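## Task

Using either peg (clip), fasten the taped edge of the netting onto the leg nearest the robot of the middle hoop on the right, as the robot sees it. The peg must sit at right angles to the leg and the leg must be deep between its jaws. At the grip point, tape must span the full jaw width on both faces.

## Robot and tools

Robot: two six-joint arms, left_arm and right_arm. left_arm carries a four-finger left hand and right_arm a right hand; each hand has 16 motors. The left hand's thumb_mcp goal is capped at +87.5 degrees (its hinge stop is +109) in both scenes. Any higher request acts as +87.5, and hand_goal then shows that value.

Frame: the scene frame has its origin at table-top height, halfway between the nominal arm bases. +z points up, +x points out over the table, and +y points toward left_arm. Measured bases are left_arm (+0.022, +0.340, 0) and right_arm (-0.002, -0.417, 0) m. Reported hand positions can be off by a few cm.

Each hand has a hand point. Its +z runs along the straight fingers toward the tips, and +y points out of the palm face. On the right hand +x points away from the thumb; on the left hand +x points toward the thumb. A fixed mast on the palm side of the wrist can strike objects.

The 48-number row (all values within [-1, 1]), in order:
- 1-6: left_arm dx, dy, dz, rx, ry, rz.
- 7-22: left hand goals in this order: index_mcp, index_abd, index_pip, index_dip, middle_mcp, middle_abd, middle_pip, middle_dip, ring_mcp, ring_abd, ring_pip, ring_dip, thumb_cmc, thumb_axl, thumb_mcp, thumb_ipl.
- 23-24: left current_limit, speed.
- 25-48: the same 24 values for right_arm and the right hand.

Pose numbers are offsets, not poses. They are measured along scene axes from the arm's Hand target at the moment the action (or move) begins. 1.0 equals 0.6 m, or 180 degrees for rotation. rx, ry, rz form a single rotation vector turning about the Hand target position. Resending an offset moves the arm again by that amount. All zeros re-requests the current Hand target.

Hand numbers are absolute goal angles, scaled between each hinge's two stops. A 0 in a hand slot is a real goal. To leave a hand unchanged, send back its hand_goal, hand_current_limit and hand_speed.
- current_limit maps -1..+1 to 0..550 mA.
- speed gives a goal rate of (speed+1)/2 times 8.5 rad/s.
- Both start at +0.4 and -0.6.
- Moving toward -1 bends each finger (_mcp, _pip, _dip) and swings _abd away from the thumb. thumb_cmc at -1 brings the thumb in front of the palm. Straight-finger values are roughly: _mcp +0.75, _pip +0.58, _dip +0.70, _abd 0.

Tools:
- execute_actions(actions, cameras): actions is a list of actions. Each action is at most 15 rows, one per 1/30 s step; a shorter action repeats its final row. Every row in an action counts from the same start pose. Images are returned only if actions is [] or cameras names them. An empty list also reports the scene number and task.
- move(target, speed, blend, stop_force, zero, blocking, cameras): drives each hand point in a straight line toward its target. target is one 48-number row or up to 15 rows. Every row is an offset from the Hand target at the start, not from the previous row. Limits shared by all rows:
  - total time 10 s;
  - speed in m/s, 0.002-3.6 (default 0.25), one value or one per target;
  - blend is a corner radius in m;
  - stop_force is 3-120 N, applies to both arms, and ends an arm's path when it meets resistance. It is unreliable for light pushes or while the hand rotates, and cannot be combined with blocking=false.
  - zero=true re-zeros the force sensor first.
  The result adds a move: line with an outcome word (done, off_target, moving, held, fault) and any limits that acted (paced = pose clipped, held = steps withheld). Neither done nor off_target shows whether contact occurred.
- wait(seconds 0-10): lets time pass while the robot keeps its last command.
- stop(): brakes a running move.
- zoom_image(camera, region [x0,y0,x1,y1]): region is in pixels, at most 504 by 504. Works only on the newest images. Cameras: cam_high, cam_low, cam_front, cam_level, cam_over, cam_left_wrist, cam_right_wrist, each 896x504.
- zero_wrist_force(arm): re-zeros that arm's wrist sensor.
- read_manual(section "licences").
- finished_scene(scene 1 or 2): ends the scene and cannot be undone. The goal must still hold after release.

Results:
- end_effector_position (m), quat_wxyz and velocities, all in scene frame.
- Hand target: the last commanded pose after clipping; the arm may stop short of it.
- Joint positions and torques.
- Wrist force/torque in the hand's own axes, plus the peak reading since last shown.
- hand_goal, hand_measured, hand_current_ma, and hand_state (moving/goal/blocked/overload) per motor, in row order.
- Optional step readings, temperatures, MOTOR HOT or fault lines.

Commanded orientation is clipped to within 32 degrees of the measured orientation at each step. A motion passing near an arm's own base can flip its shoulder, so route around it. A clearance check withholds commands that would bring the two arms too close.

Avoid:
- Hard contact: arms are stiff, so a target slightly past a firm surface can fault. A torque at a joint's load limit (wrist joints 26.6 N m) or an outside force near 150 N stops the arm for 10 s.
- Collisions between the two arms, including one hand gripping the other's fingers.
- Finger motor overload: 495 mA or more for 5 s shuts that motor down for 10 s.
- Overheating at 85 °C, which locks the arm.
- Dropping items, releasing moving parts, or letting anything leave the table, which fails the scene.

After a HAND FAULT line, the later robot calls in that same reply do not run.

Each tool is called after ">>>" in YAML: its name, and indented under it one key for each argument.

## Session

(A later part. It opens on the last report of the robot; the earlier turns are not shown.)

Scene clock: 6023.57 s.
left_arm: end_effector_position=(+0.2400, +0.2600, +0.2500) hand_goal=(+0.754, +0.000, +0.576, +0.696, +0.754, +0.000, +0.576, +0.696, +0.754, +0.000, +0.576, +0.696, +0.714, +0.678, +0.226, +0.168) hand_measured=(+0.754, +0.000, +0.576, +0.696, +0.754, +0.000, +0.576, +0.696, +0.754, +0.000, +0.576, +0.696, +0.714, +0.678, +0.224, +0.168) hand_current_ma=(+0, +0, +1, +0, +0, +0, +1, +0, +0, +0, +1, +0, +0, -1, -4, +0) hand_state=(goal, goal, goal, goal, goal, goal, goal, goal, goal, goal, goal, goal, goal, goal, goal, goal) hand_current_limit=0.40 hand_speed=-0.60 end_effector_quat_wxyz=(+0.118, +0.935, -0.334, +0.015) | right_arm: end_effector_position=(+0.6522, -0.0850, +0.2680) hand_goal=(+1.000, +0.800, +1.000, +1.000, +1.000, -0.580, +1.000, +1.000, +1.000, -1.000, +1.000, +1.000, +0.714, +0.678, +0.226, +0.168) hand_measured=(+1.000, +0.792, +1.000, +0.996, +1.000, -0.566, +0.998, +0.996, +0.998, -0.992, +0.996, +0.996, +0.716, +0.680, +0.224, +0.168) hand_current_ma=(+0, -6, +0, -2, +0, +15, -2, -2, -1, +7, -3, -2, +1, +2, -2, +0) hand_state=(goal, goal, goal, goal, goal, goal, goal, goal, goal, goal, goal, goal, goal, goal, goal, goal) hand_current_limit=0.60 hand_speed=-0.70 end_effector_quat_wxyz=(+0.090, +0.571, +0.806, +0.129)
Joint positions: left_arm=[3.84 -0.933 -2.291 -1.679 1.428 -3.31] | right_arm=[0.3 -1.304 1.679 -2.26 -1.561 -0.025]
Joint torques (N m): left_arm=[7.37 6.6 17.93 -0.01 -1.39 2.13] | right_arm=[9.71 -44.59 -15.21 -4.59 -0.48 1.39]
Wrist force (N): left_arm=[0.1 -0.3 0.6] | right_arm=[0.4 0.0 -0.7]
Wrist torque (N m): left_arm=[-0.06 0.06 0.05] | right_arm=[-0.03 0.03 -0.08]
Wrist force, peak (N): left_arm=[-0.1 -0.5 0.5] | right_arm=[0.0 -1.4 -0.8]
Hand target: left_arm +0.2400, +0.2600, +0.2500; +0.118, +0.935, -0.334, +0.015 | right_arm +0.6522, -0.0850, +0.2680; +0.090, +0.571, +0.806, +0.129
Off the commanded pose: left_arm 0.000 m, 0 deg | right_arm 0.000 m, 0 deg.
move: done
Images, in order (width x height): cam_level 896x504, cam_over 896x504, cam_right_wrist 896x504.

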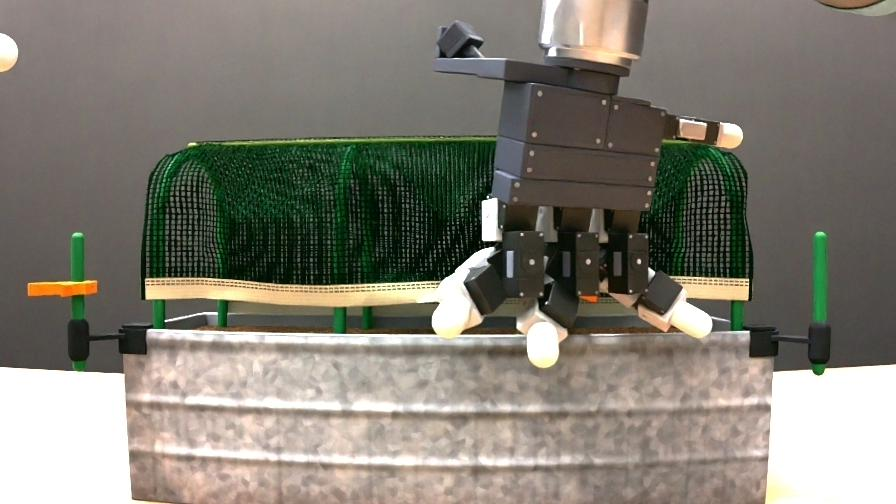

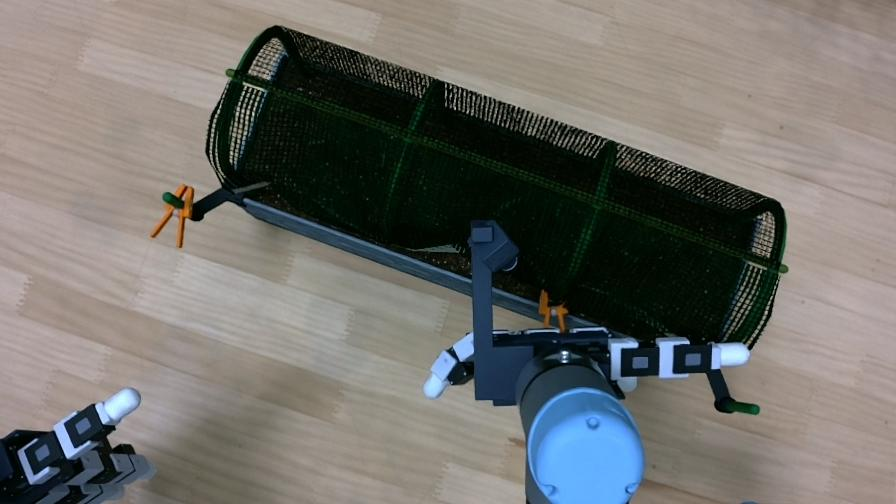

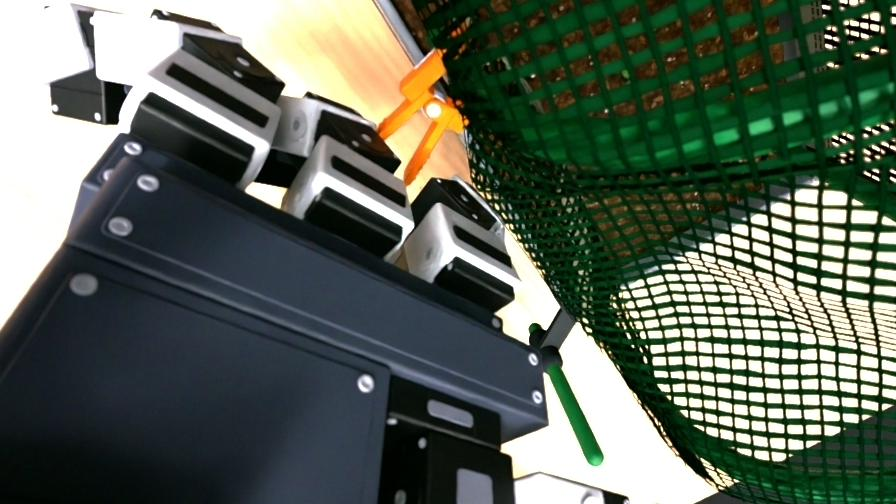

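>>> execute_actions:
  actions:
    - [[0,0,0,0,0,0,0.754,0,0.576,0.696,0.754,0,0.576,0.696,0.754,0,0.576,0.696,0.714,0.678,0.226,0.168,0.4,-0.6,0,0,0,0,0,0,1,0.2,1,1,1,-0.25,1,1,1,-1,1,1,0.714,0.678,0.226,0.168,-0.2,-0.88]]
    - [[0,0,0,0,0,0,0.754,0,0.576,0.696,0.754,0,0.576,0.696,0.754,0,0.576,0.696,0.714,0.678,0.226,0.168,0.4,-0.6,0,0,0,0,0,0,1,0.2,1,1,1,-0.25,1,1,1,-1,1,1,0.714,0.678,0.226,0.168,-0.2,-0.88]]
    - [[0,0,0,0,0,0,0.754,0,0.576,0.696,0.754,0,0.576,0.696,0.754,0,0.576,0.696,0.714,0.678,0.226,0.168,0.4,-0.6,0,0,0,0,0,0,1,0.1,1,1,1,-0.15,1,1,1,-1,1,1,0.714,0.678,0.226,0.168,-0.2,-0.93]]
  cameras: ["cam_right_wrist"]

>>> zoom_image:
  camera: "cam_right_wrist"
  region: [330, 30, 530, 230]

Scene clock: 6039.63 s.
left_arm: end_effector_position=(+0.2400, +0.2600, +0.2500) hand_goal=(+0.754, +0.000, +0.576, +0.696, +0.754, +0.000, +0.576, +0.696, +0.754, +0.000, +0.576, +0.696, +0.714, +0.678, +0.226, +0.168) hand_measured=(+0.754, +0.000, +0.576, +0.696, +0.754, +0.000, +0.576, +0.696, +0.754, +0.000, +0.576, +0.696, +0.714, +0.678, +0.224, +0.168) hand_current_ma=(+0, +0, +1, +0, +0, +0, +1, +0, +0, +0, +1, +0, +0, -1, -4, +0) hand_state=(goal, goal, goal, goal, goal, goal, goal, goal, goal, goal, goal, goal, goal, goal, goal, goal) hand_current_limit=0.40 hand_speed=-0.60 end_effector_quat_wxyz=(+0.118, +0.935, -0.334, +0.015) | right_arm: end_effector_position=(+0.6522, -0.0850, +0.2680) hand_goal=(+1.000, +0.100, +1.000, +1.000, +1.000, -0.150, +1.000, +1.000, +1.000, -1.000, +1.000, +1.000, +0.714, +0.678, +0.226, +0.168) hand_measured=(+1.000, +0.170, +1.000, +0.996, +1.000, -0.198, +0.998, +0.996, +0.998, -0.992, +0.996, +0.996, +0.716, +0.680, +0.224, +0.168) hand_current_ma=(+0, +141, +0, -2, +0, -79, -1, -2, -1, +7, -3, -2, +1, +2, -2, +0) hand_state=(goal, blocked, goal, goal, goal, blocked, goal, goal, goal, goal, goal, goal, goal, goal, goal, goal) hand_current_limit=-0.20 hand_speed=-0.93 end_effector_quat_wxyz=(+0.090, +0.571, +0.806, +0.129)
Joint positions: left_arm=[3.84 -0.933 -2.291 -1.679 1.428 -3.31] | right_arm=[0.3 -1.304 1.679 -2.261 -1.561 -0.025]
Joint torques (N m): left_arm=[7.26 5.56 17.8 -0.09 -1.37 2.08] | right_arm=[6.39 -43.57 -17.52 -4.45 -1.04 -0.55]
Wrist force (N): left_arm=[0.0 -0.3 0.6] | right_arm=[1.5 -2.9 -1.3]
Wrist torque (N m): left_arm=[-0.06 0.08 0.04] | right_arm=[0.09 0.06 -0.01]
Wrist force, peak (N): left_arm=[-0.1 -0.4 0.6] | right_arm=[1.7 -3.2 -1.0]
Hand target: left_arm +0.2400, +0.2600, +0.2500; +0.118, +0.935, -0.334, +0.015 | right_arm +0.6522, -0.0850, +0.2680; +0.090, +0.571, +0.806, +0.129
Off the commanded pose: left_arm 0.000 m, 0 deg | right_arm 0.000 m, 0 deg.
Step readings (end_effector_position of left_arm | right_arm):
0: (+0.2400, +0.2600, +0.2500) | (+0.6522, -0.0850, +0.2680)
1: (+0.2400, +0.2600, +0.2500) | (+0.6522, -0.0850, +0.2680)
2: (+0.2400, +0.2600, +0.2500) | (+0.6522, -0.0850, +0.2680)
4: (+0.2400, +0.2600, +0.2500) | (+0.6522, -0.0850, +0.2680)
8: (+0.2400, +0.2600, +0.2500) | (+0.6522, -0.0850, +0.2680)
15: (+0.2400, +0.2600, +0.2500) | (+0.6522, -0.0850, +0.2680)
16: (+0.2400, +0.2600, +0.2500) | (+0.6522, -0.0850, +0.2680)
17: (+0.2400, +0.2600, +0.2500) | (+0.6522, -0.0850, +0.2680)
19: (+0.2400, +0.2600, +0.2500) | (+0.6522, -0.0850, +0.2680)
23: (+0.2400, +0.2600, +0.2500) | (+0.6522, -0.0850, +0.2680)
30: (+0.2400, +0.2600, +0.2500) | (+0.6522, -0.0850, +0.2680)
31: (+0.2400, +0.2600, +0.2500) | (+0.6522, -0.0850, +0.2680)
32: (+0.2400, +0.2600, +0.2500) | (+0.6522, -0.0850, +0.2680)
34: (+0.2400, +0.2600, +0.2500) | (+0.6522, -0.0850, +0.2680)
38: (+0.2400, +0.2600, +0.2500) | (+0.6522, -0.0850, +0.2680)
45: (+0.2400, +0.2600, +0.2500) | (+0.6522, -0.0850, +0.2680)
Images, in order (width x height): cam_right_wrist 896x504.

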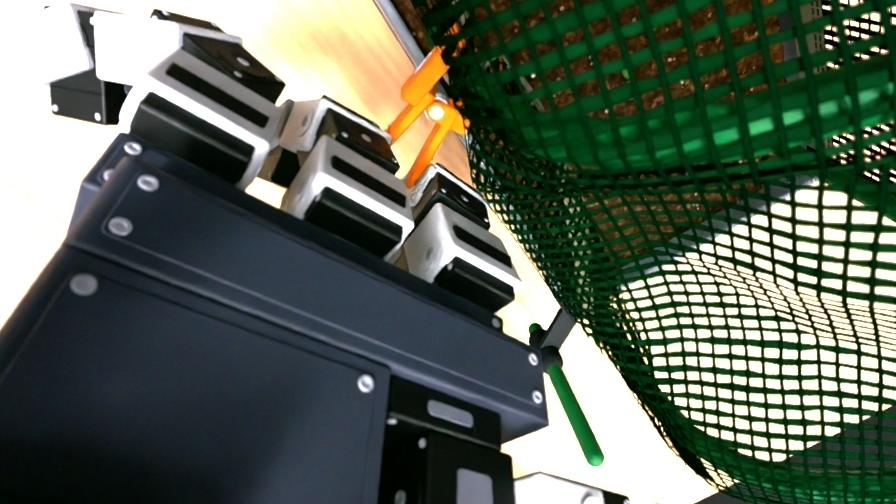

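Scaled by 2.520.

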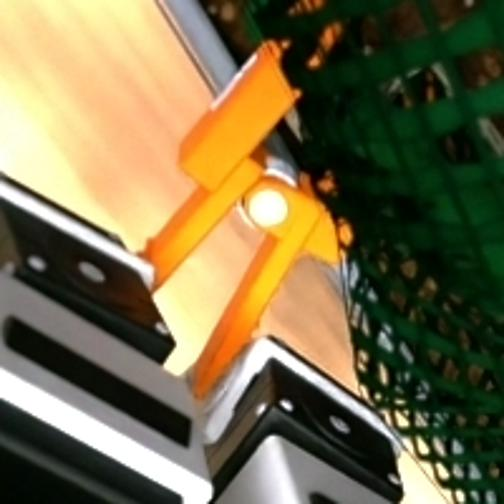

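>>> execute_actions:
  actions:
    - [[0,0,0,0,0,0,0.754,0,0.576,0.696,0.754,0,0.576,0.696,0.754,0,0.576,0.696,0.714,0.678,0.226,0.168,0.4,-0.6,0,0,0,0,0,0,1,-0.2,1,1,1,0.2,1,1,1,-1,1,1,0.714,0.678,0.226,0.168,0.4,-0.93]]
    - [[0,0,0,0,0,0,0.754,0,0.576,0.696,0.754,0,0.576,0.696,0.754,0,0.576,0.696,0.714,0.678,0.226,0.168,0.4,-0.6,0,0,0,0,0,0,1,-0.2,1,1,1,0.2,1,1,1,-1,1,1,0.714,0.678,0.226,0.168,0.78,-0.93]]
    - [[0,0,0,0,0,0,0.754,0,0.576,0.696,0.754,0,0.576,0.696,0.754,0,0.576,0.696,0.714,0.678,0.226,0.168,0.4,-0.6,0,0,0,0,0,0,1,-0.2,1,1,1,0.2,1,1,1,-1,1,1,0.714,0.678,0.226,0.168,0.78,-0.93]]
  cameras: ["cam_right_wrist", "cam_over"]

>>> zoom_image:
  camera: "cam_right_wrist"
  region: [350, 0, 530, 180]

>>> zoom_image:
  camera: "cam_over"
  region: [510, 270, 610, 350]

Scene clock: 6057.10 s.
left_arm: end_effector_position=(+0.2400, +0.2600, +0.2500) hand_goal=(+0.754, +0.000, +0.576, +0.696, +0.754, +0.000, +0.576, +0.696, +0.754, +0.000, +0.576, +0.696, +0.714, +0.678, +0.226, +0.168) hand_measured=(+0.754, +0.000, +0.576, +0.696, +0.754, +0.000, +0.576, +0.696, +0.754, +0.000, +0.576, +0.696, +0.714, +0.678, +0.224, +0.168) hand_current_ma=(+0, +0, +1, +0, +0, +0, +1, +0, +0, +0, +1, +0, +0, -1, -4, +0) hand_state=(goal, goal, goal, goal, goal, goal, goal, goal, goal, goal, goal, goal, goal, goal, goal, goal) hand_current_limit=0.40 hand_speed=-0.60 end_effector_quat_wxyz=(+0.118, +0.935, -0.334, +0.015) | right_arm: end_effector_position=(+0.6522, -0.0850, +0.2680) hand_goal=(+1.000, -0.200, +1.000, +1.000, +1.000, +0.200, +1.000, +1.000, +1.000, -1.000, +1.000, +1.000, +0.714, +0.678, +0.226, +0.168) hand_measured=(+1.000, +0.008, +1.000, +0.996, +1.000, -0.022, +1.000, +0.996, +0.998, -0.992, +0.996, +0.996, +0.716, +0.680, +0.224, +0.168) hand_current_ma=(+0, +490, +0, -2, +0, -489, +0, -2, -1, +7, -3, -2, +1, +2, -2, +0) hand_state=(goal, blocked, goal, goal, goal, blocked, goal, goal, goal, goal, goal, goal, goal, goal, goal, goal) hand_current_limit=0.78 hand_speed=-0.93 end_effector_quat_wxyz=(+0.090, +0.571, +0.806, +0.129)
Joint positions: left_arm=[3.84 -0.933 -2.291 -1.679 1.428 -3.31] | right_arm=[0.3 -1.304 1.679 -2.261 -1.561 -0.025]
Joint torques (N m): left_arm=[6.88 5.57 17.8 -0.04 -1.3 2.2] | right_arm=[-1.23 -43.21 -28.51 -4.53 -0.66 -1.5]
Wrist force (N): left_arm=[-0.1 -0.2 0.6] | right_arm=[1.6 -4.4 -0.9]
Wrist torque (N m): left_arm=[-0.05 0.08 0.03] | right_arm=[0.10 0.07 -0.03]
Wrist force, peak (N): left_arm=[0.2 -0.4 0.6] | right_arm=[2.0 -4.6 -1.2]
Hand target: left_arm +0.2400, +0.2600, +0.2500; +0.118, +0.935, -0.334, +0.015 | right_arm +0.6522, -0.0850, +0.2680; +0.090, +0.571, +0.806, +0.129
Off the commanded pose: left_arm 0.000 m, 0 deg | right_arm 0.000 m, 0 deg.
Step readings (end_effector_position of left_arm | right_arm):
0: (+0.2400, +0.2600, +0.2500) | (+0.6522, -0.0850, +0.2680)
1: (+0.2400, +0.2600, +0.2500) | (+0.6522, -0.0850, +0.2680)
2: (+0.2400, +0.2600, +0.2500) | (+0.6522, -0.0850, +0.2680)
4: (+0.2400, +0.2600, +0.2500) | (+0.6522, -0.0850, +0.2680)
8: (+0.2400, +0.2600, +0.2500) | (+0.6522, -0.0850, +0.2680)
15: (+0.2400, +0.2600, +0.2500) | (+0.6522, -0.0850, +0.2680)
16: (+0.2400, +0.2600, +0.2500) | (+0.6522, -0.0850, +0.2680)
17: (+0.2400, +0.2600, +0.2500) | (+0.6522, -0.0850, +0.2680)
19: (+0.2400, +0.2600, +0.2500) | (+0.6522, -0.0850, +0.2680)
23: (+0.2400, +0.2600, +0.2500) | (+0.6522, -0.0850, +0.2680)
30: (+0.2400, +0.2600, +0.2500) | (+0.6522, -0.0850, +0.2680)
31: (+0.2400, +0.2600, +0.2500) | (+0.6522, -0.0850, +0.2680)
32: (+0.2400, +0.2600, +0.2500) | (+0.6522, -0.0850, +0.2680)
34: (+0.2400, +0.2600, +0.2500) | (+0.6522, -0.0850, +0.2680)
38: (+0.2400, +0.2600, +0.2500) | (+0.6522, -0.0850, +0.2680)
45: (+0.2400, +0.2600, +0.2500) | (+0.6522, -0.0850, +0.2680)
Images, in order (width x height): cam_over 896x504, cam_right_wrist 896x504.

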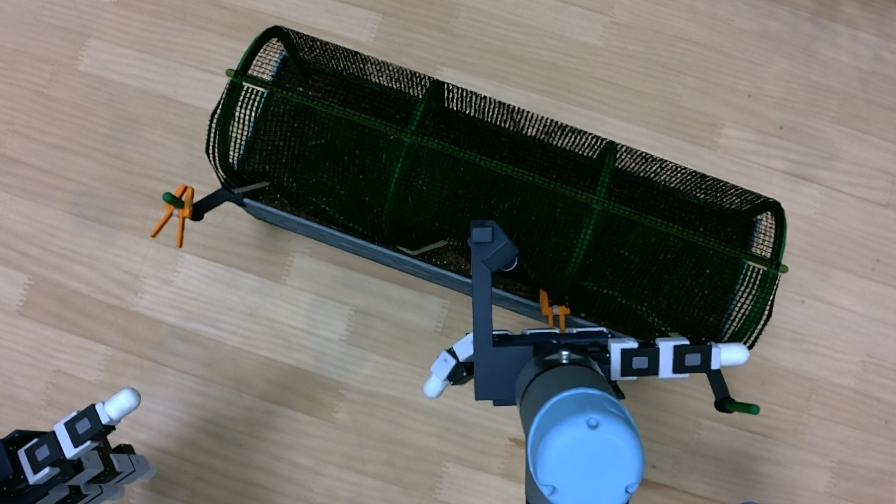

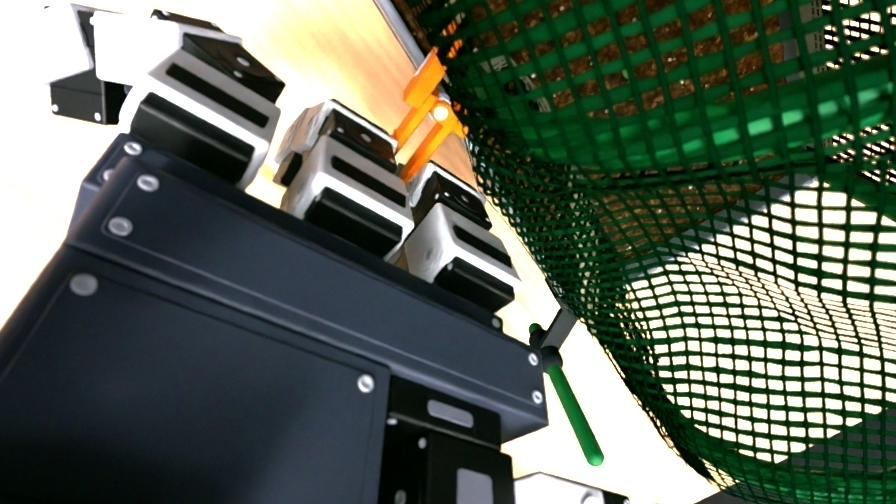

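Scaled by 2.800.

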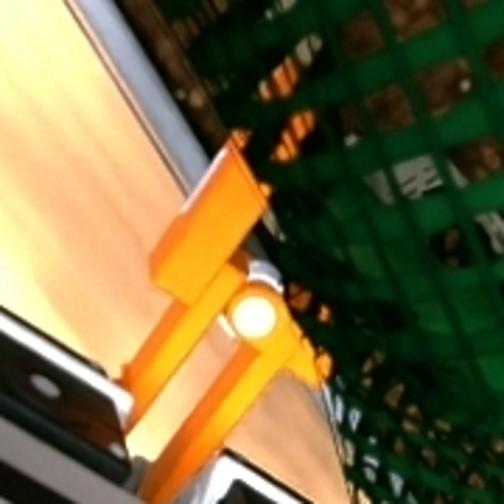

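Scaled by 5.040.

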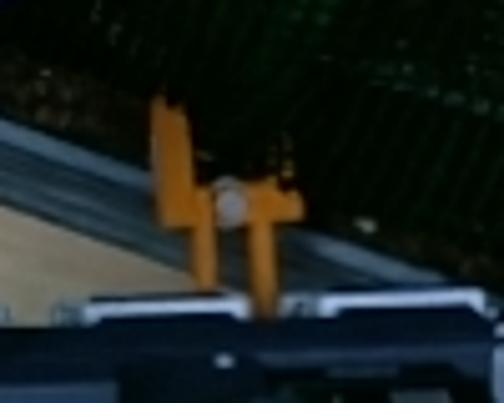

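>>> move:
  target: [0,0,0,0,0,0,0.754,0,0.576,0.696,0.754,0,0.576,0.696,0.754,0,0.576,0.696,0.714,0.678,0.226,0.168,0.4,-0.6,0.028,0.0091,-0.0237,-0.0227,0.0744,0,1,-0.2,1,1,1,0.2,1,1,1,-1,1,1,0.714,0.678,0.226,0.168,0.78,-0.93]
  speed: 0.03
  stop_force: 15
  cameras: ["cam_level", "cam_right_wrist", "cam_over", "cam_front"]

>>> zoom_image:
  camera: "cam_right_wrist"
  region: [350, 0, 530, 180]

>>> zoom_image:
  camera: "cam_over"
  region: [510, 270, 610, 350]

>>> zoom_image:
  camera: "cam_level"
  region: [480, 220, 680, 350]

Scene clock: 6109.33 s.
left_arm: end_effector_position=(+0.2400, +0.2600, +0.2500) hand_goal=(+0.754, +0.000, +0.576, +0.696, +0.754, +0.000, +0.576, +0.696, +0.754, +0.000, +0.576, +0.696, +0.714, +0.678, +0.226, +0.168) hand_measured=(+0.754, +0.000, +0.576, +0.696, +0.754, +0.000, +0.576, +0.696, +0.754, +0.000, +0.576, +0.696, +0.714, +0.678, +0.224, +0.168) hand_current_ma=(+0, +0, +1, +0, +0, +0, +1, +0, +0, +0, +1, +0, +0, -1, -4, +0) hand_state=(goal, goal, goal, goal, goal, goal, goal, goal, goal, goal, goal, goal, goal, goal, goal, goal) hand_current_limit=0.40 hand_speed=-0.60 end_effector_quat_wxyz=(+0.118, +0.935, -0.334, +0.015) | right_arm: end_effector_position=(+0.6690, -0.0795, +0.2538) hand_goal=(+1.000, -0.200, +1.000, +1.000, +1.000, +0.200, +1.000, +1.000, +1.000, -1.000, +1.000, +1.000, +0.714, +0.678, +0.226, +0.168) hand_measured=(+1.000, +0.008, +1.000, +0.996, +1.000, -0.020, +1.000, +0.996, +0.998, -0.992, +0.996, +0.996, +0.716, +0.680, +0.224, +0.168) hand_current_ma=(+0, +489, +0, -2, +0, -489, +0, -2, -1, +7, -3, -2, +1, +2, -2, +0) hand_state=(goal, blocked, goal, goal, goal, blocked, goal, goal, goal, goal, goal, goal, goal, goal, goal, goal) hand_current_limit=0.78 hand_speed=-0.93 end_effector_quat_wxyz=(+0.016, +0.578, +0.815, +0.032)
Joint positions: left_arm=[3.84 -0.933 -2.291 -1.679 1.428 -3.31] | right_arm=[0.298 -1.189 1.413 -1.865 -1.557 -0.026]
Joint torques (N m): left_arm=[6.89 6.52 17.96 -0.08 -1.28 2.21] | right_arm=[-10.21 -49.82 -18.56 -5.7 0.06 -0.68]
Wrist force (N): left_arm=[0.1 -0.2 0.5] | right_arm=[3.5 -8.0 -1.5]
Wrist torque (N m): left_arm=[-0.05 0.06 0.05] | right_arm=[0.25 0.08 0.09]
Wrist force, peak (N): left_arm=[-0.2 -0.3 0.7] | right_arm=[3.4 -11.1 -2.2]
Hand target: left_arm +0.2400, +0.2600, +0.2500; +0.118, +0.935, -0.334, +0.015 | right_arm +0.6690, -0.0795, +0.2538; +0.016, +0.578, +0.815, +0.032
Off the commanded pose: left_arm 0.000 m, 0 deg | right_arm 0.000 m, 0 deg.
move: done
Images, in order (width x height): cam_front 896x504, cam_level 896x504, cam_over 896x504, cam_right_wrist 896x504.

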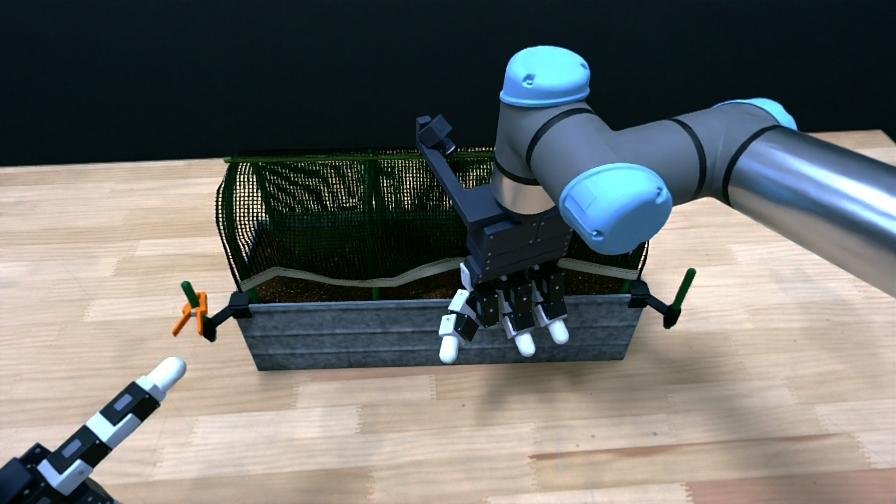

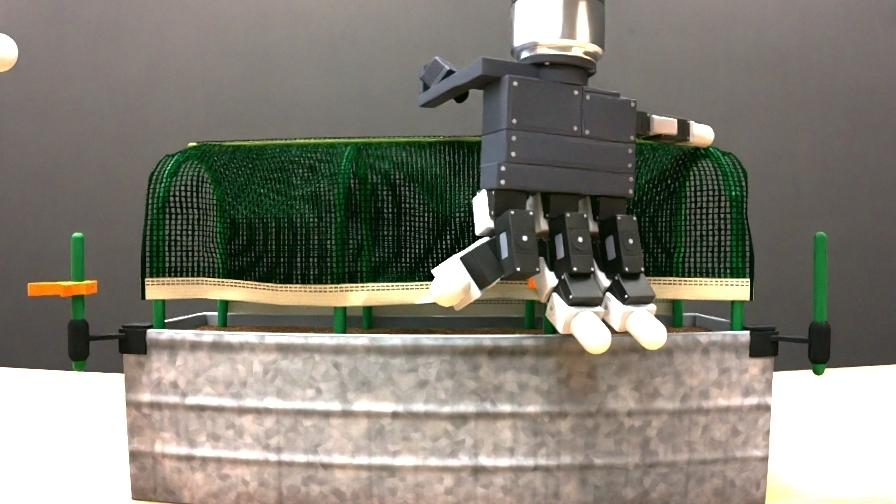

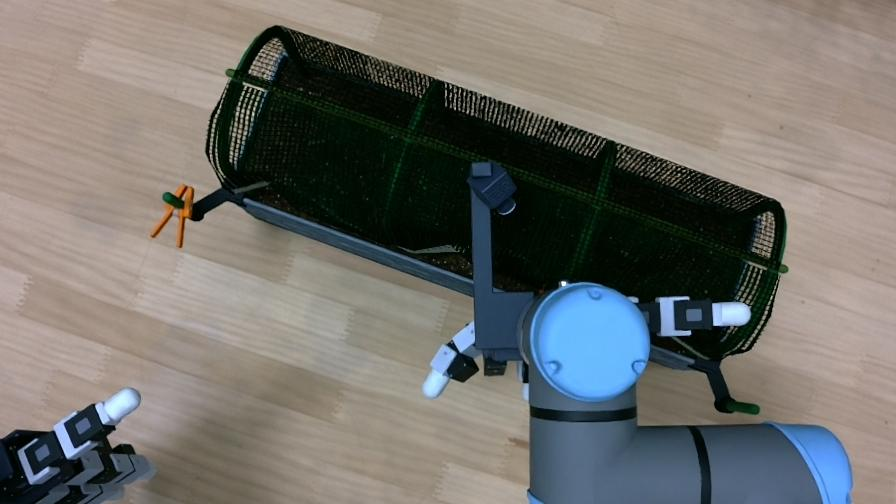

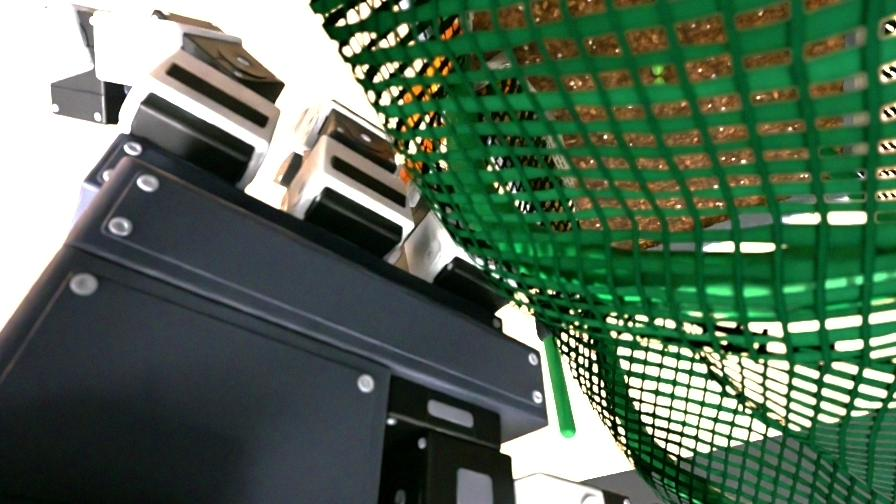

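Scaled by 2.800.

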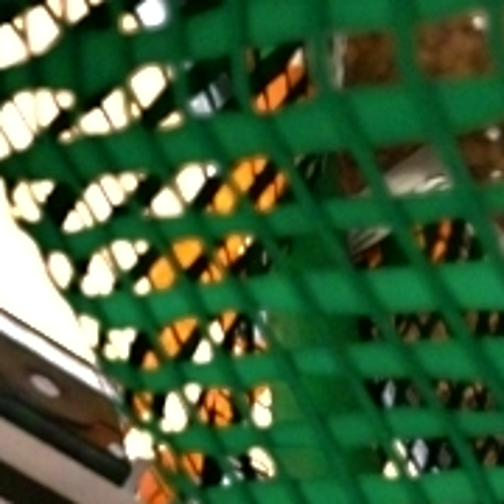

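Scaled by 5.040.

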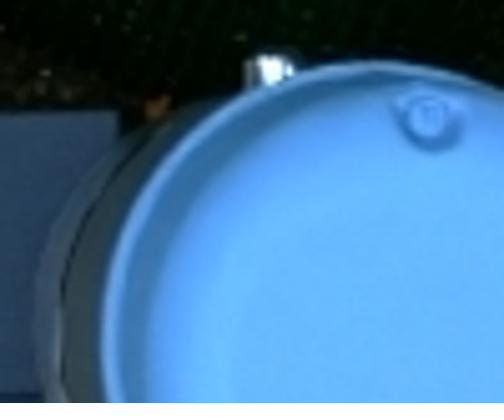

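Scaled by 2.520.

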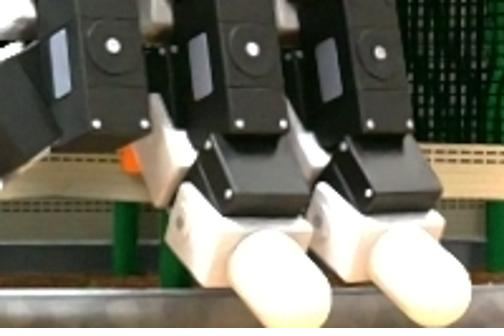

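>>> zoom_image:
  camera: "cam_level"
  region: [515, 262, 575, 302]

Scaled by 8.400.

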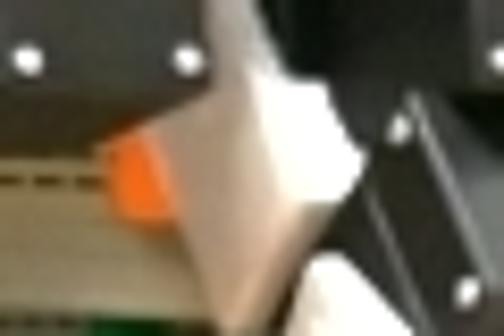

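>>> execute_actions:
  actions:
    - [[0,0,0,0,0,0,0.754,0,0.576,0.696,0.754,0,0.576,0.696,0.754,0,0.576,0.696,0.714,0.678,0.226,0.168,0.4,-0.6,0,0,0,0,0,0,1,0.12,1,1,1,-0.16,1,1,1,-1,1,1,0.714,0.678,0.226,0.168,0.78,-0.95]]
    - [[0,0,0,0,0,0,0.754,0,0.576,0.696,0.754,0,0.576,0.696,0.754,0,0.576,0.696,0.714,0.678,0.226,0.168,0.4,-0.6,0,0,0,0,0,0,1,0.12,1,1,1,-0.16,1,1,1,-1,1,1,0.714,0.678,0.226,0.168,0.78,-0.95]]
    - [[0,0,0,0,0,0,0.754,0,0.576,0.696,0.754,0,0.576,0.696,0.754,0,0.576,0.696,0.714,0.678,0.226,0.168,0.4,-0.6,0,0,0,0,0,0,1,0.75,1,1,1,-0.58,1,1,1,-1,1,1,0.714,0.678,0.226,0.168,0.6,-0.88]]
    - [[0,0,0,0,0,0,0.754,0,0.576,0.696,0.754,0,0.576,0.696,0.754,0,0.576,0.696,0.714,0.678,0.226,0.168,0.4,-0.6,0,0,0,0,0,0,1,0.75,1,1,1,-0.58,1,1,1,-1,1,1,0.714,0.678,0.226,0.168,0.6,-0.88]]
    - [[0,0,0,0,0,0,0.754,0,0.576,0.696,0.754,0,0.576,0.696,0.754,0,0.576,0.696,0.714,0.678,0.226,0.168,0.4,-0.6,0,0,0,0,0,0,1,0.75,1,1,1,-0.58,1,1,1,-1,1,1,0.714,0.678,0.226,0.168,0.6,-0.88]]
  cameras: []

>>> move:
  target:
    - [0,0,0,0,0,0,0.754,0,0.576,0.696,0.754,0,0.576,0.696,0.754,0,0.576,0.696,0.714,0.678,0.226,0.168,0.4,-0.6,-0.111,-0.036,0,0,0,0,1,0.75,1,1,1,-0.58,1,1,1,-1,1,1,0.714,0.678,0.226,0.168,0.6,-0.9]
    - [0,0,0,0,0,0,0.754,0,0.576,0.696,0.754,0,0.576,0.696,0.754,0,0.576,0.696,0.714,0.678,0.226,0.168,0.4,-0.6,-0.25,-0.26,0.03,0,0,0,1,0.75,1,1,1,-0.58,1,1,1,-1,1,1,0.714,0.678,0.226,0.168,0.6,-0.9]
  speed: [0.06, 0.2]
  blend: [0.02, 0]
  cameras: ["cam_level", "cam_over", "cam_front"]

>>> zoom_image:
  camera: "cam_level"
  region: [490, 250, 610, 320]

>>> zoom_image:
  camera: "cam_level"
  region: [525, 262, 605, 312]

>>> zoom_image:
  camera: "cam_over"
  region: [510, 260, 610, 350]

>>> zoom_image:
  camera: "cam_front"
  region: [470, 235, 560, 315]

Scene clock: 6161.80 s.
left_arm: end_effector_position=(+0.2400, +0.2600, +0.2500) hand_goal=(+0.754, +0.000, +0.576, +0.696, +0.754, +0.000, +0.576, +0.696, +0.754, +0.000, +0.576, +0.696, +0.714, +0.678, +0.226, +0.168) hand_measured=(+0.754, +0.000, +0.576, +0.696, +0.754, +0.000, +0.576, +0.696, +0.754, +0.000, +0.576, +0.696, +0.714, +0.678, +0.224, +0.168) hand_current_ma=(+0, +0, +1, +0, +0, +0, +1, +0, +0, +0, +1, +0, +0, -1, -4, +0) hand_state=(goal, goal, goal, goal, goal, goal, goal, goal, goal, goal, goal, goal, goal, goal, goal, goal) hand_current_limit=0.40 hand_speed=-0.60 end_effector_quat_wxyz=(+0.118, +0.935, -0.334, +0.015) | right_arm: end_effector_position=(+0.6690, -0.0795, +0.2538) hand_goal=(+1.000, +0.750, +1.000, +1.000, +1.000, -0.580, +1.000, +1.000, +1.000, -1.000, +1.000, +1.000, +0.714, +0.678, +0.226, +0.168) hand_measured=(+0.998, +0.742, +1.000, +0.996, +0.998, -0.566, +1.000, +0.996, +0.998, -0.992, +0.996, +0.996, +0.716, +0.680, +0.224, +0.168) hand_current_ma=(-1, -6, +0, -2, -2, +14, +0, -2, -1, +7, -3, -2, +1, +2, -2, +0) hand_state=(goal, goal, goal, goal, goal, goal, goal, goal, goal, goal, goal, goal, goal, goal, goal, goal) hand_current_limit=0.60 hand_speed=-0.88 end_effector_quat_wxyz=(+0.016, +0.578, +0.815, +0.032)
Joint positions: left_arm=[3.84 -0.933 -2.291 -1.679 1.428 -3.31] | right_arm=[0.298 -1.189 1.413 -1.865 -1.557 -0.026]
Joint torques (N m): left_arm=[7.56 6.67 17.79 -0.05 -1.35 2.08] | right_arm=[1.78 -47.85 -17.52 -2.83 0.77 1]
Wrist force (N): left_arm=[0.0 -0.4 0.5] | right_arm=[1.0 0.2 -0.4]
Wrist torque (N m): left_arm=[-0.07 0.07 0.04] | right_arm=[-0.01 -0.06 0.01]
Wrist force, peak (N): left_arm=[-0.2 -0.5 0.6] | right_arm=[3.9 -8.3 -2.2]
Hand target: left_arm +0.2400, +0.2600, +0.2500; +0.118, +0.935, -0.334, +0.015 | right_arm +0.6690, -0.0795, +0.2538; +0.016, +0.578, +0.815, +0.032
Off the commanded pose: left_arm 0.000 m, 0 deg | right_arm 0.000 m, 0 deg.
Step readings (end_effector_position of left_arm | right_arm):
0: (+0.2400, +0.2600, +0.2500) | (+0.6690, -0.0795, +0.2538)
1: (+0.2400, +0.2600, +0.2500) | (+0.6690, -0.0795, +0.2538)
2: (+0.2400, +0.2600, +0.2500) | (+0.6690, -0.0795, +0.2538)
4: (+0.2400, +0.2600, +0.2500) | (+0.6690, -0.0795, +0.2538)
8: (+0.2400, +0.2600, +0.2500) | (+0.6690, -0.0795, +0.2538)
15: (+0.2400, +0.2600, +0.2500) | (+0.6690, -0.0795, +0.2538)
16: (+0.2400, +0.2600, +0.2500) | (+0.6690, -0.0795, +0.2538)
17: (+0.2400, +0.2600, +0.2500) | (+0.6690, -0.0795, +0.2538)
19: (+0.2400, +0.2600, +0.2500) | (+0.6690, -0.0795, +0.2538)
23: (+0.2400, +0.2600, +0.2500) | (+0.6690, -0.0795, +0.2538)
30: (+0.2400, +0.2600, +0.2500) | (+0.6690, -0.0795, +0.2538)
31: (+0.2400, +0.2600, +0.2500) | (+0.6690, -0.0795, +0.2538)
32: (+0.2400, +0.2600, +0.2500) | (+0.6690, -0.0795, +0.2538)
34: (+0.2400, +0.2600, +0.2500) | (+0.6690, -0.0795, +0.2538)
38: (+0.2400, +0.2600, +0.2500) | (+0.6690, -0.0795, +0.2538)
45: (+0.2400, +0.2600, +0.2500) | (+0.6690, -0.0795, +0.2538)
46: (+0.2400, +0.2600, +0.2500) | (+0.6690, -0.0795, +0.2538)
47: (+0.2400, +0.2600, +0.2500) | (+0.6690, -0.0795, +0.2538)
49: (+0.2400, +0.2600, +0.2500) | (+0.6690, -0.0795, +0.2538)
53: (+0.2400, +0.2600, +0.2500) | (+0.6690, -0.0795, +0.2538)
60: (+0.2400, +0.2600, +0.2500) | (+0.6690, -0.0795, +0.2538)
61: (+0.2400, +0.2600, +0.2500) | (+0.6690, -0.0795, +0.2538)
62: (+0.2400, +0.2600, +0.2500) | (+0.6690, -0.0795, +0.2538)
64: (+0.2400, +0.2600, +0.2500) | (+0.6690, -0.0795, +0.2538)
68: (+0.2400, +0.2600, +0.2500) | (+0.6690, -0.0795, +0.2538)
75: (+0.2400, +0.2600, +0.2500) | (+0.6690, -0.0795, +0.2538)
No camera images: "cameras" was empty.

Scene clock: 6164.20 s.
left_arm: end_effector_position=(+0.2400, +0.2600, +0.2500) hand_goal=(+0.754, +0.000, +0.576, +0.696, +0.754, +0.000, +0.576, +0.696, +0.754, +0.000, +0.576, +0.696, +0.714, +0.678, +0.226, +0.168) hand_measured=(+0.754, +0.000, +0.576, +0.696, +0.754, +0.000, +0.576, +0.696, +0.754, +0.000, +0.576, +0.696, +0.714, +0.678, +0.224, +0.168) hand_current_ma=(+0, +0, +1, +0, +0, +0, +1, +0, +0, +0, +1, +0, +0, -1, -4, +0) hand_state=(goal, goal, goal, goal, goal, goal, goal, goal, goal, goal, goal, goal, goal, goal, goal, goal) hand_current_limit=0.40 hand_speed=-0.60 end_effector_quat_wxyz=(+0.118, +0.935, -0.334, +0.015) | right_arm: end_effector_position=(+0.5191, -0.2354, +0.2718) hand_goal=(+1.000, +0.750, +1.000, +1.000, +1.000, -0.580, +1.000, +1.000, +1.000, -1.000, +1.000, +1.000, +0.714, +0.678, +0.226, +0.168) hand_measured=(+0.998, +0.742, +1.000, +0.996, +0.998, -0.566, +1.000, +0.996, +0.998, -0.992, +0.996, +0.996, +0.716, +0.680, +0.224, +0.168) hand_current_ma=(-1, -5, +0, -2, -2, +14, +0, -2, -1, +7, -3, -2, +1, +2, -2, +0) hand_state=(goal, goal, goal, goal, goal, goal, goal, goal, goal, goal, goal, goal, goal, goal, goal, goal) hand_current_limit=0.60 hand_speed=-0.90 end_effector_quat_wxyz=(+0.016, +0.578, +0.815, +0.032)
Joint positions: left_arm=[3.84 -0.933 -2.291 -1.679 1.428 -3.31] | right_arm=[0.066 -1.686 1.934 -1.885 -1.541 -0.257]
Joint torques (N m): left_arm=[7.1 5.84 17.38 -0.05 -1.43 2.1] | right_arm=[-7.69 -28.73 -24.45 -4.01 -0.93 -0.44]
Wrist force (N): left_arm=[0.1 -0.2 0.5] | right_arm=[0.8 0.2 -0.2]
Wrist torque (N m): left_arm=[-0.05 0.07 0.04] | right_arm=[-0.05 -0.04 -0.14]
Wrist force, peak (N): left_arm=[-0.1 -0.3 0.7] | right_arm=[1.2 1.2 -0.4]
Hand target: left_arm +0.2400, +0.2600, +0.2500; +0.118, +0.935, -0.334, +0.015 | right_arm +0.5190, -0.2355, +0.2718; +0.016, +0.578, +0.815, +0.032
Off the commanded pose: left_arm 0.000 m, 0 deg | right_arm 0.000 m, 0 deg.
move: done
Images, in order (width x height): cam_front 896x504, cam_level 896x504, cam_over 896x504.

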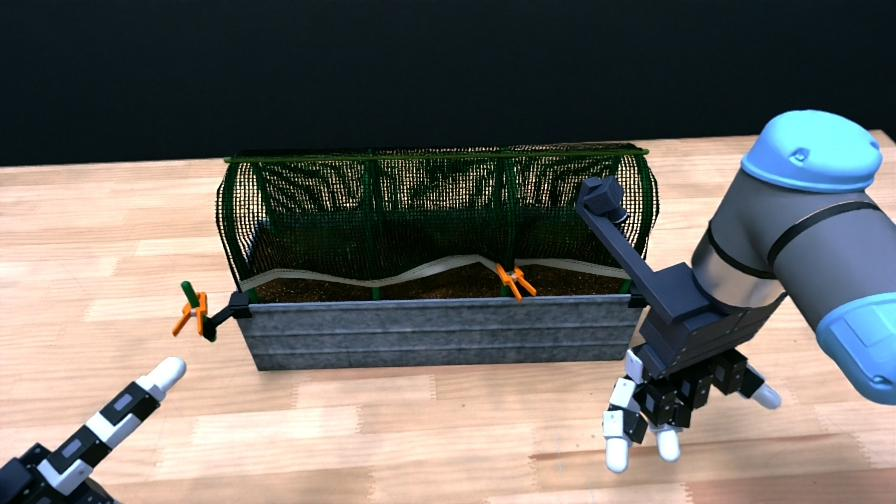

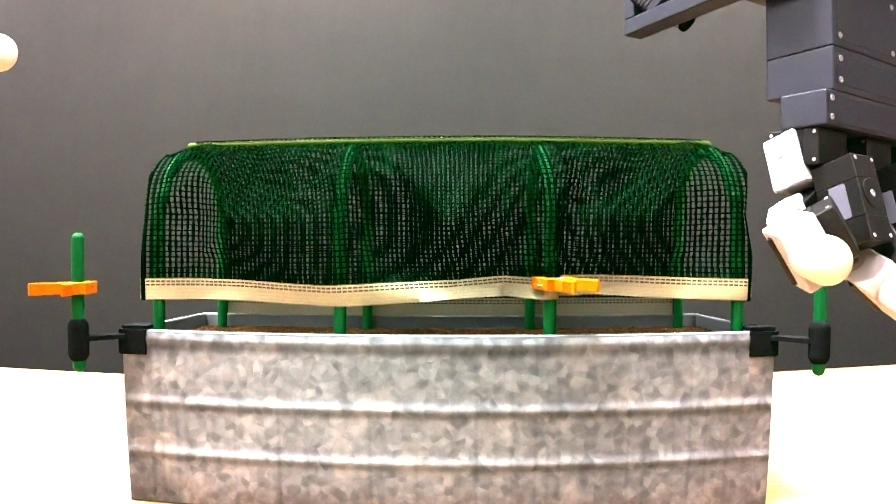

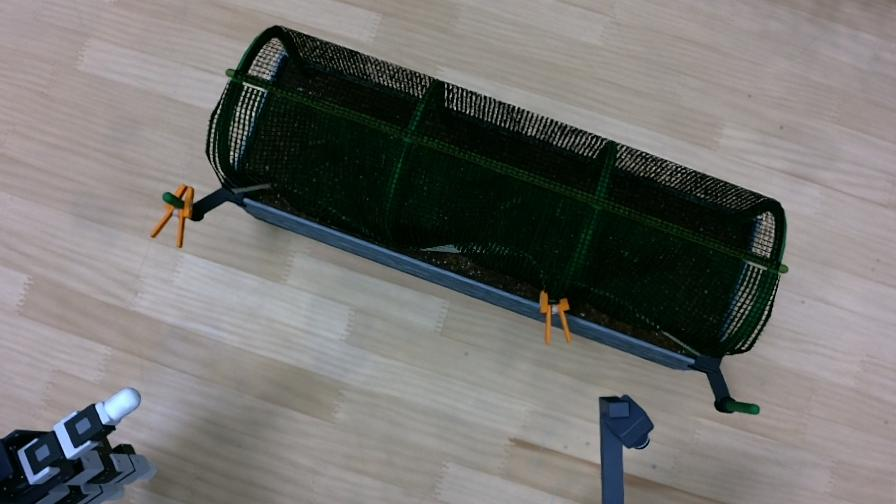

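Scaled by 4.200.

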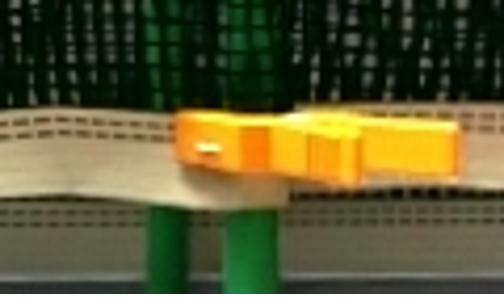

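Scaled by 6.300.

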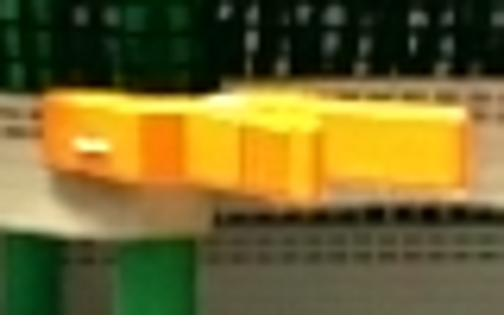

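Scaled by 5.040.

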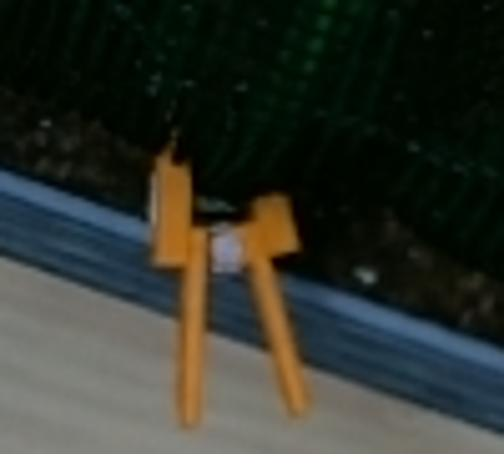

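Scaled by 5.600.

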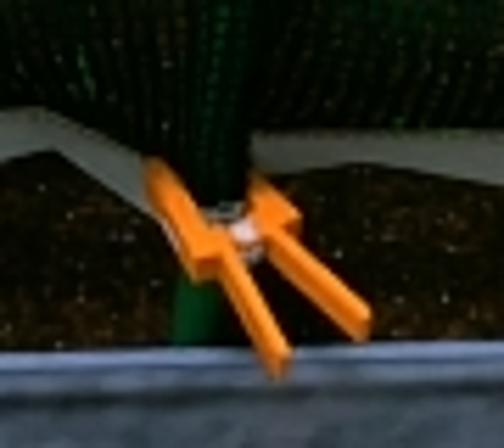

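>>> move:
  target:
    - [0,0,0,0,0,0,0.754,0,0.576,0.696,0.754,0,0.576,0.696,0.754,0,0.576,0.696,0.714,0.678,0.226,0.168,0.4,-0.6,0.1388,0.2238,-0.03,0,0,0,1,0.75,1,1,1,-0.58,1,1,1,-1,1,1,0.714,0.678,0.226,0.168,0.6,-0.9]
    - [0,0,0,0,0,0,0.754,0,0.576,0.696,0.754,0,0.576,0.696,0.754,0,0.576,0.696,0.714,0.678,0.226,0.168,0.4,-0.6,0.2498,0.2598,-0.03,0,0,0,1,0.75,1,1,1,-0.58,1,1,1,-1,1,1,0.714,0.678,0.226,0.168,0.6,-0.9]
  speed: [0.15,0.06]
  blend: [0.01,0]
  stop_force: 10
  cameras: ["cam_level", "cam_right_wrist", "cam_over"]

>>> zoom_image:
  camera: "cam_right_wrist"
  region: [330, 30, 530, 230]

>>> zoom_image:
  camera: "cam_level"
  region: [500, 240, 640, 330]

Scene clock: 6217.10 s.
left_arm: end_effector_position=(+0.2400, +0.2600, +0.2500) hand_goal=(+0.754, +0.000, +0.576, +0.696, +0.754, +0.000, +0.576, +0.696, +0.754, +0.000, +0.576, +0.696, +0.714, +0.678, +0.226, +0.168) hand_measured=(+0.754, +0.000, +0.576, +0.696, +0.754, +0.000, +0.576, +0.696, +0.754, +0.000, +0.576, +0.696, +0.714, +0.678, +0.224, +0.168) hand_current_ma=(+0, +0, +1, +0, +0, +0, +1, +0, +0, +0, +1, +0, +0, -1, -4, +0) hand_state=(goal, goal, goal, goal, goal, goal, goal, goal, goal, goal, goal, goal, goal, goal, goal, goal) hand_current_limit=0.40 hand_speed=-0.60 end_effector_quat_wxyz=(+0.118, +0.935, -0.334, +0.015) | right_arm: end_effector_position=(+0.6689, -0.0796, +0.2538) hand_goal=(+1.000, +0.750, +1.000, +1.000, +1.000, -0.580, +1.000, +1.000, +1.000, -1.000, +1.000, +1.000, +0.714, +0.678, +0.226, +0.168) hand_measured=(+0.998, +0.742, +1.000, +0.996, +0.998, -0.566, +1.000, +0.996, +0.998, -0.992, +0.996, +0.996, +0.716, +0.680, +0.224, +0.168) hand_current_ma=(-1, -5, +0, -2, -2, +14, +0, -2, -1, +7, -3, -2, +1, +2, -2, +0) hand_state=(goal, goal, goal, goal, goal, goal, goal, goal, goal, goal, goal, goal, goal, goal, goal, goal) hand_current_limit=0.60 hand_speed=-0.90 end_effector_quat_wxyz=(+0.016, +0.578, +0.815, +0.032)
Joint positions: left_arm=[3.84 -0.933 -2.291 -1.679 1.428 -3.31] | right_arm=[0.298 -1.189 1.413 -1.866 -1.557 -0.026]
Joint torques (N m): left_arm=[6.98 6.41 17.66 -0.02 -1.28 2.05] | right_arm=[7.28 -49.86 -22.67 -4.19 -0.11 1.08]
Wrist force (N): left_arm=[-0.1 -0.2 0.7] | right_arm=[1.0 0.4 -0.6]
Wrist torque (N m): left_arm=[-0.06 0.08 0.03] | right_arm=[0.02 -0.06 -0.03]
Wrist force, peak (N): left_arm=[-0.2 -0.5 0.6] | right_arm=[-0.3 -1.6 -0.8]
Hand target: left_arm +0.2400, +0.2600, +0.2500; +0.118, +0.935, -0.334, +0.015 | right_arm +0.6689, -0.0796, +0.2538; +0.016, +0.578, +0.815, +0.032
Off the commanded pose: left_arm 0.000 m, 0 deg | right_arm 0.000 m, 0 deg.
move: done
Images, in order (width x height): cam_level 896x504, cam_over 896x504, cam_right_wrist 896x504.

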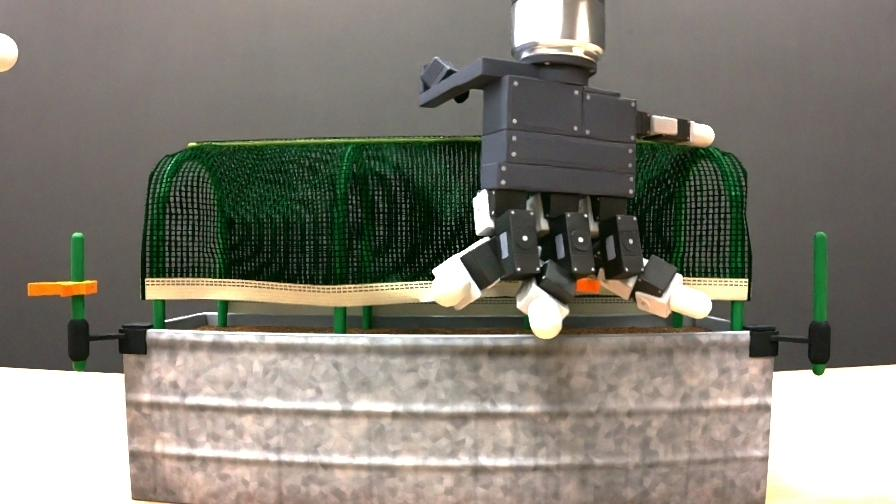

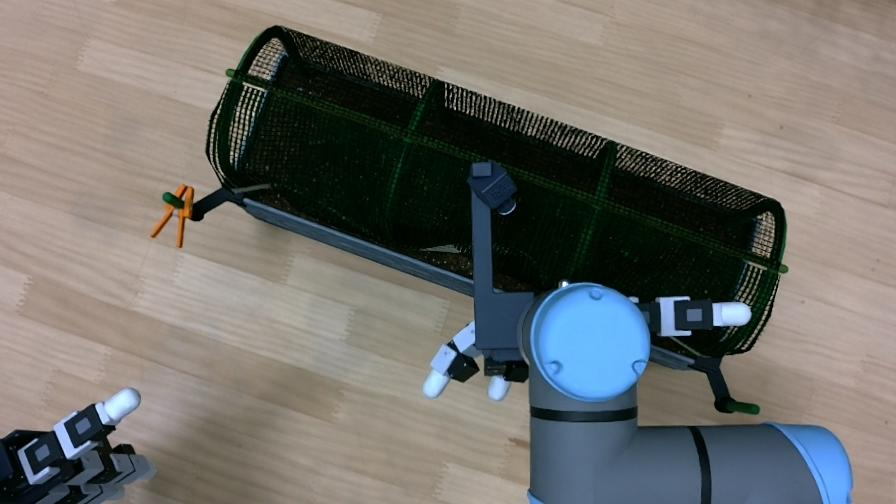

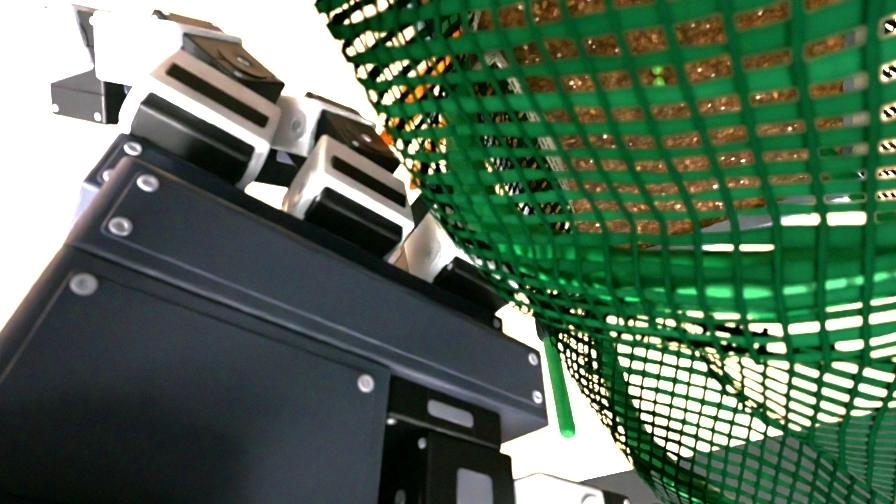

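Scaled by 2.520.

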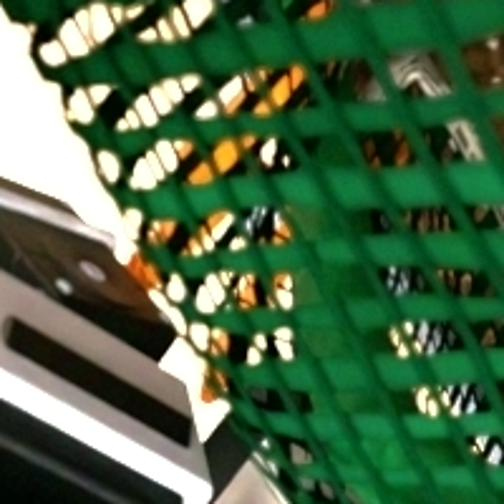

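Scaled by 3.600.

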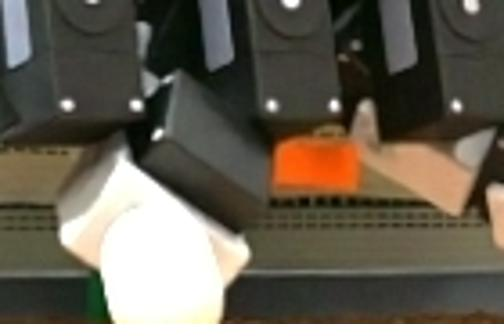

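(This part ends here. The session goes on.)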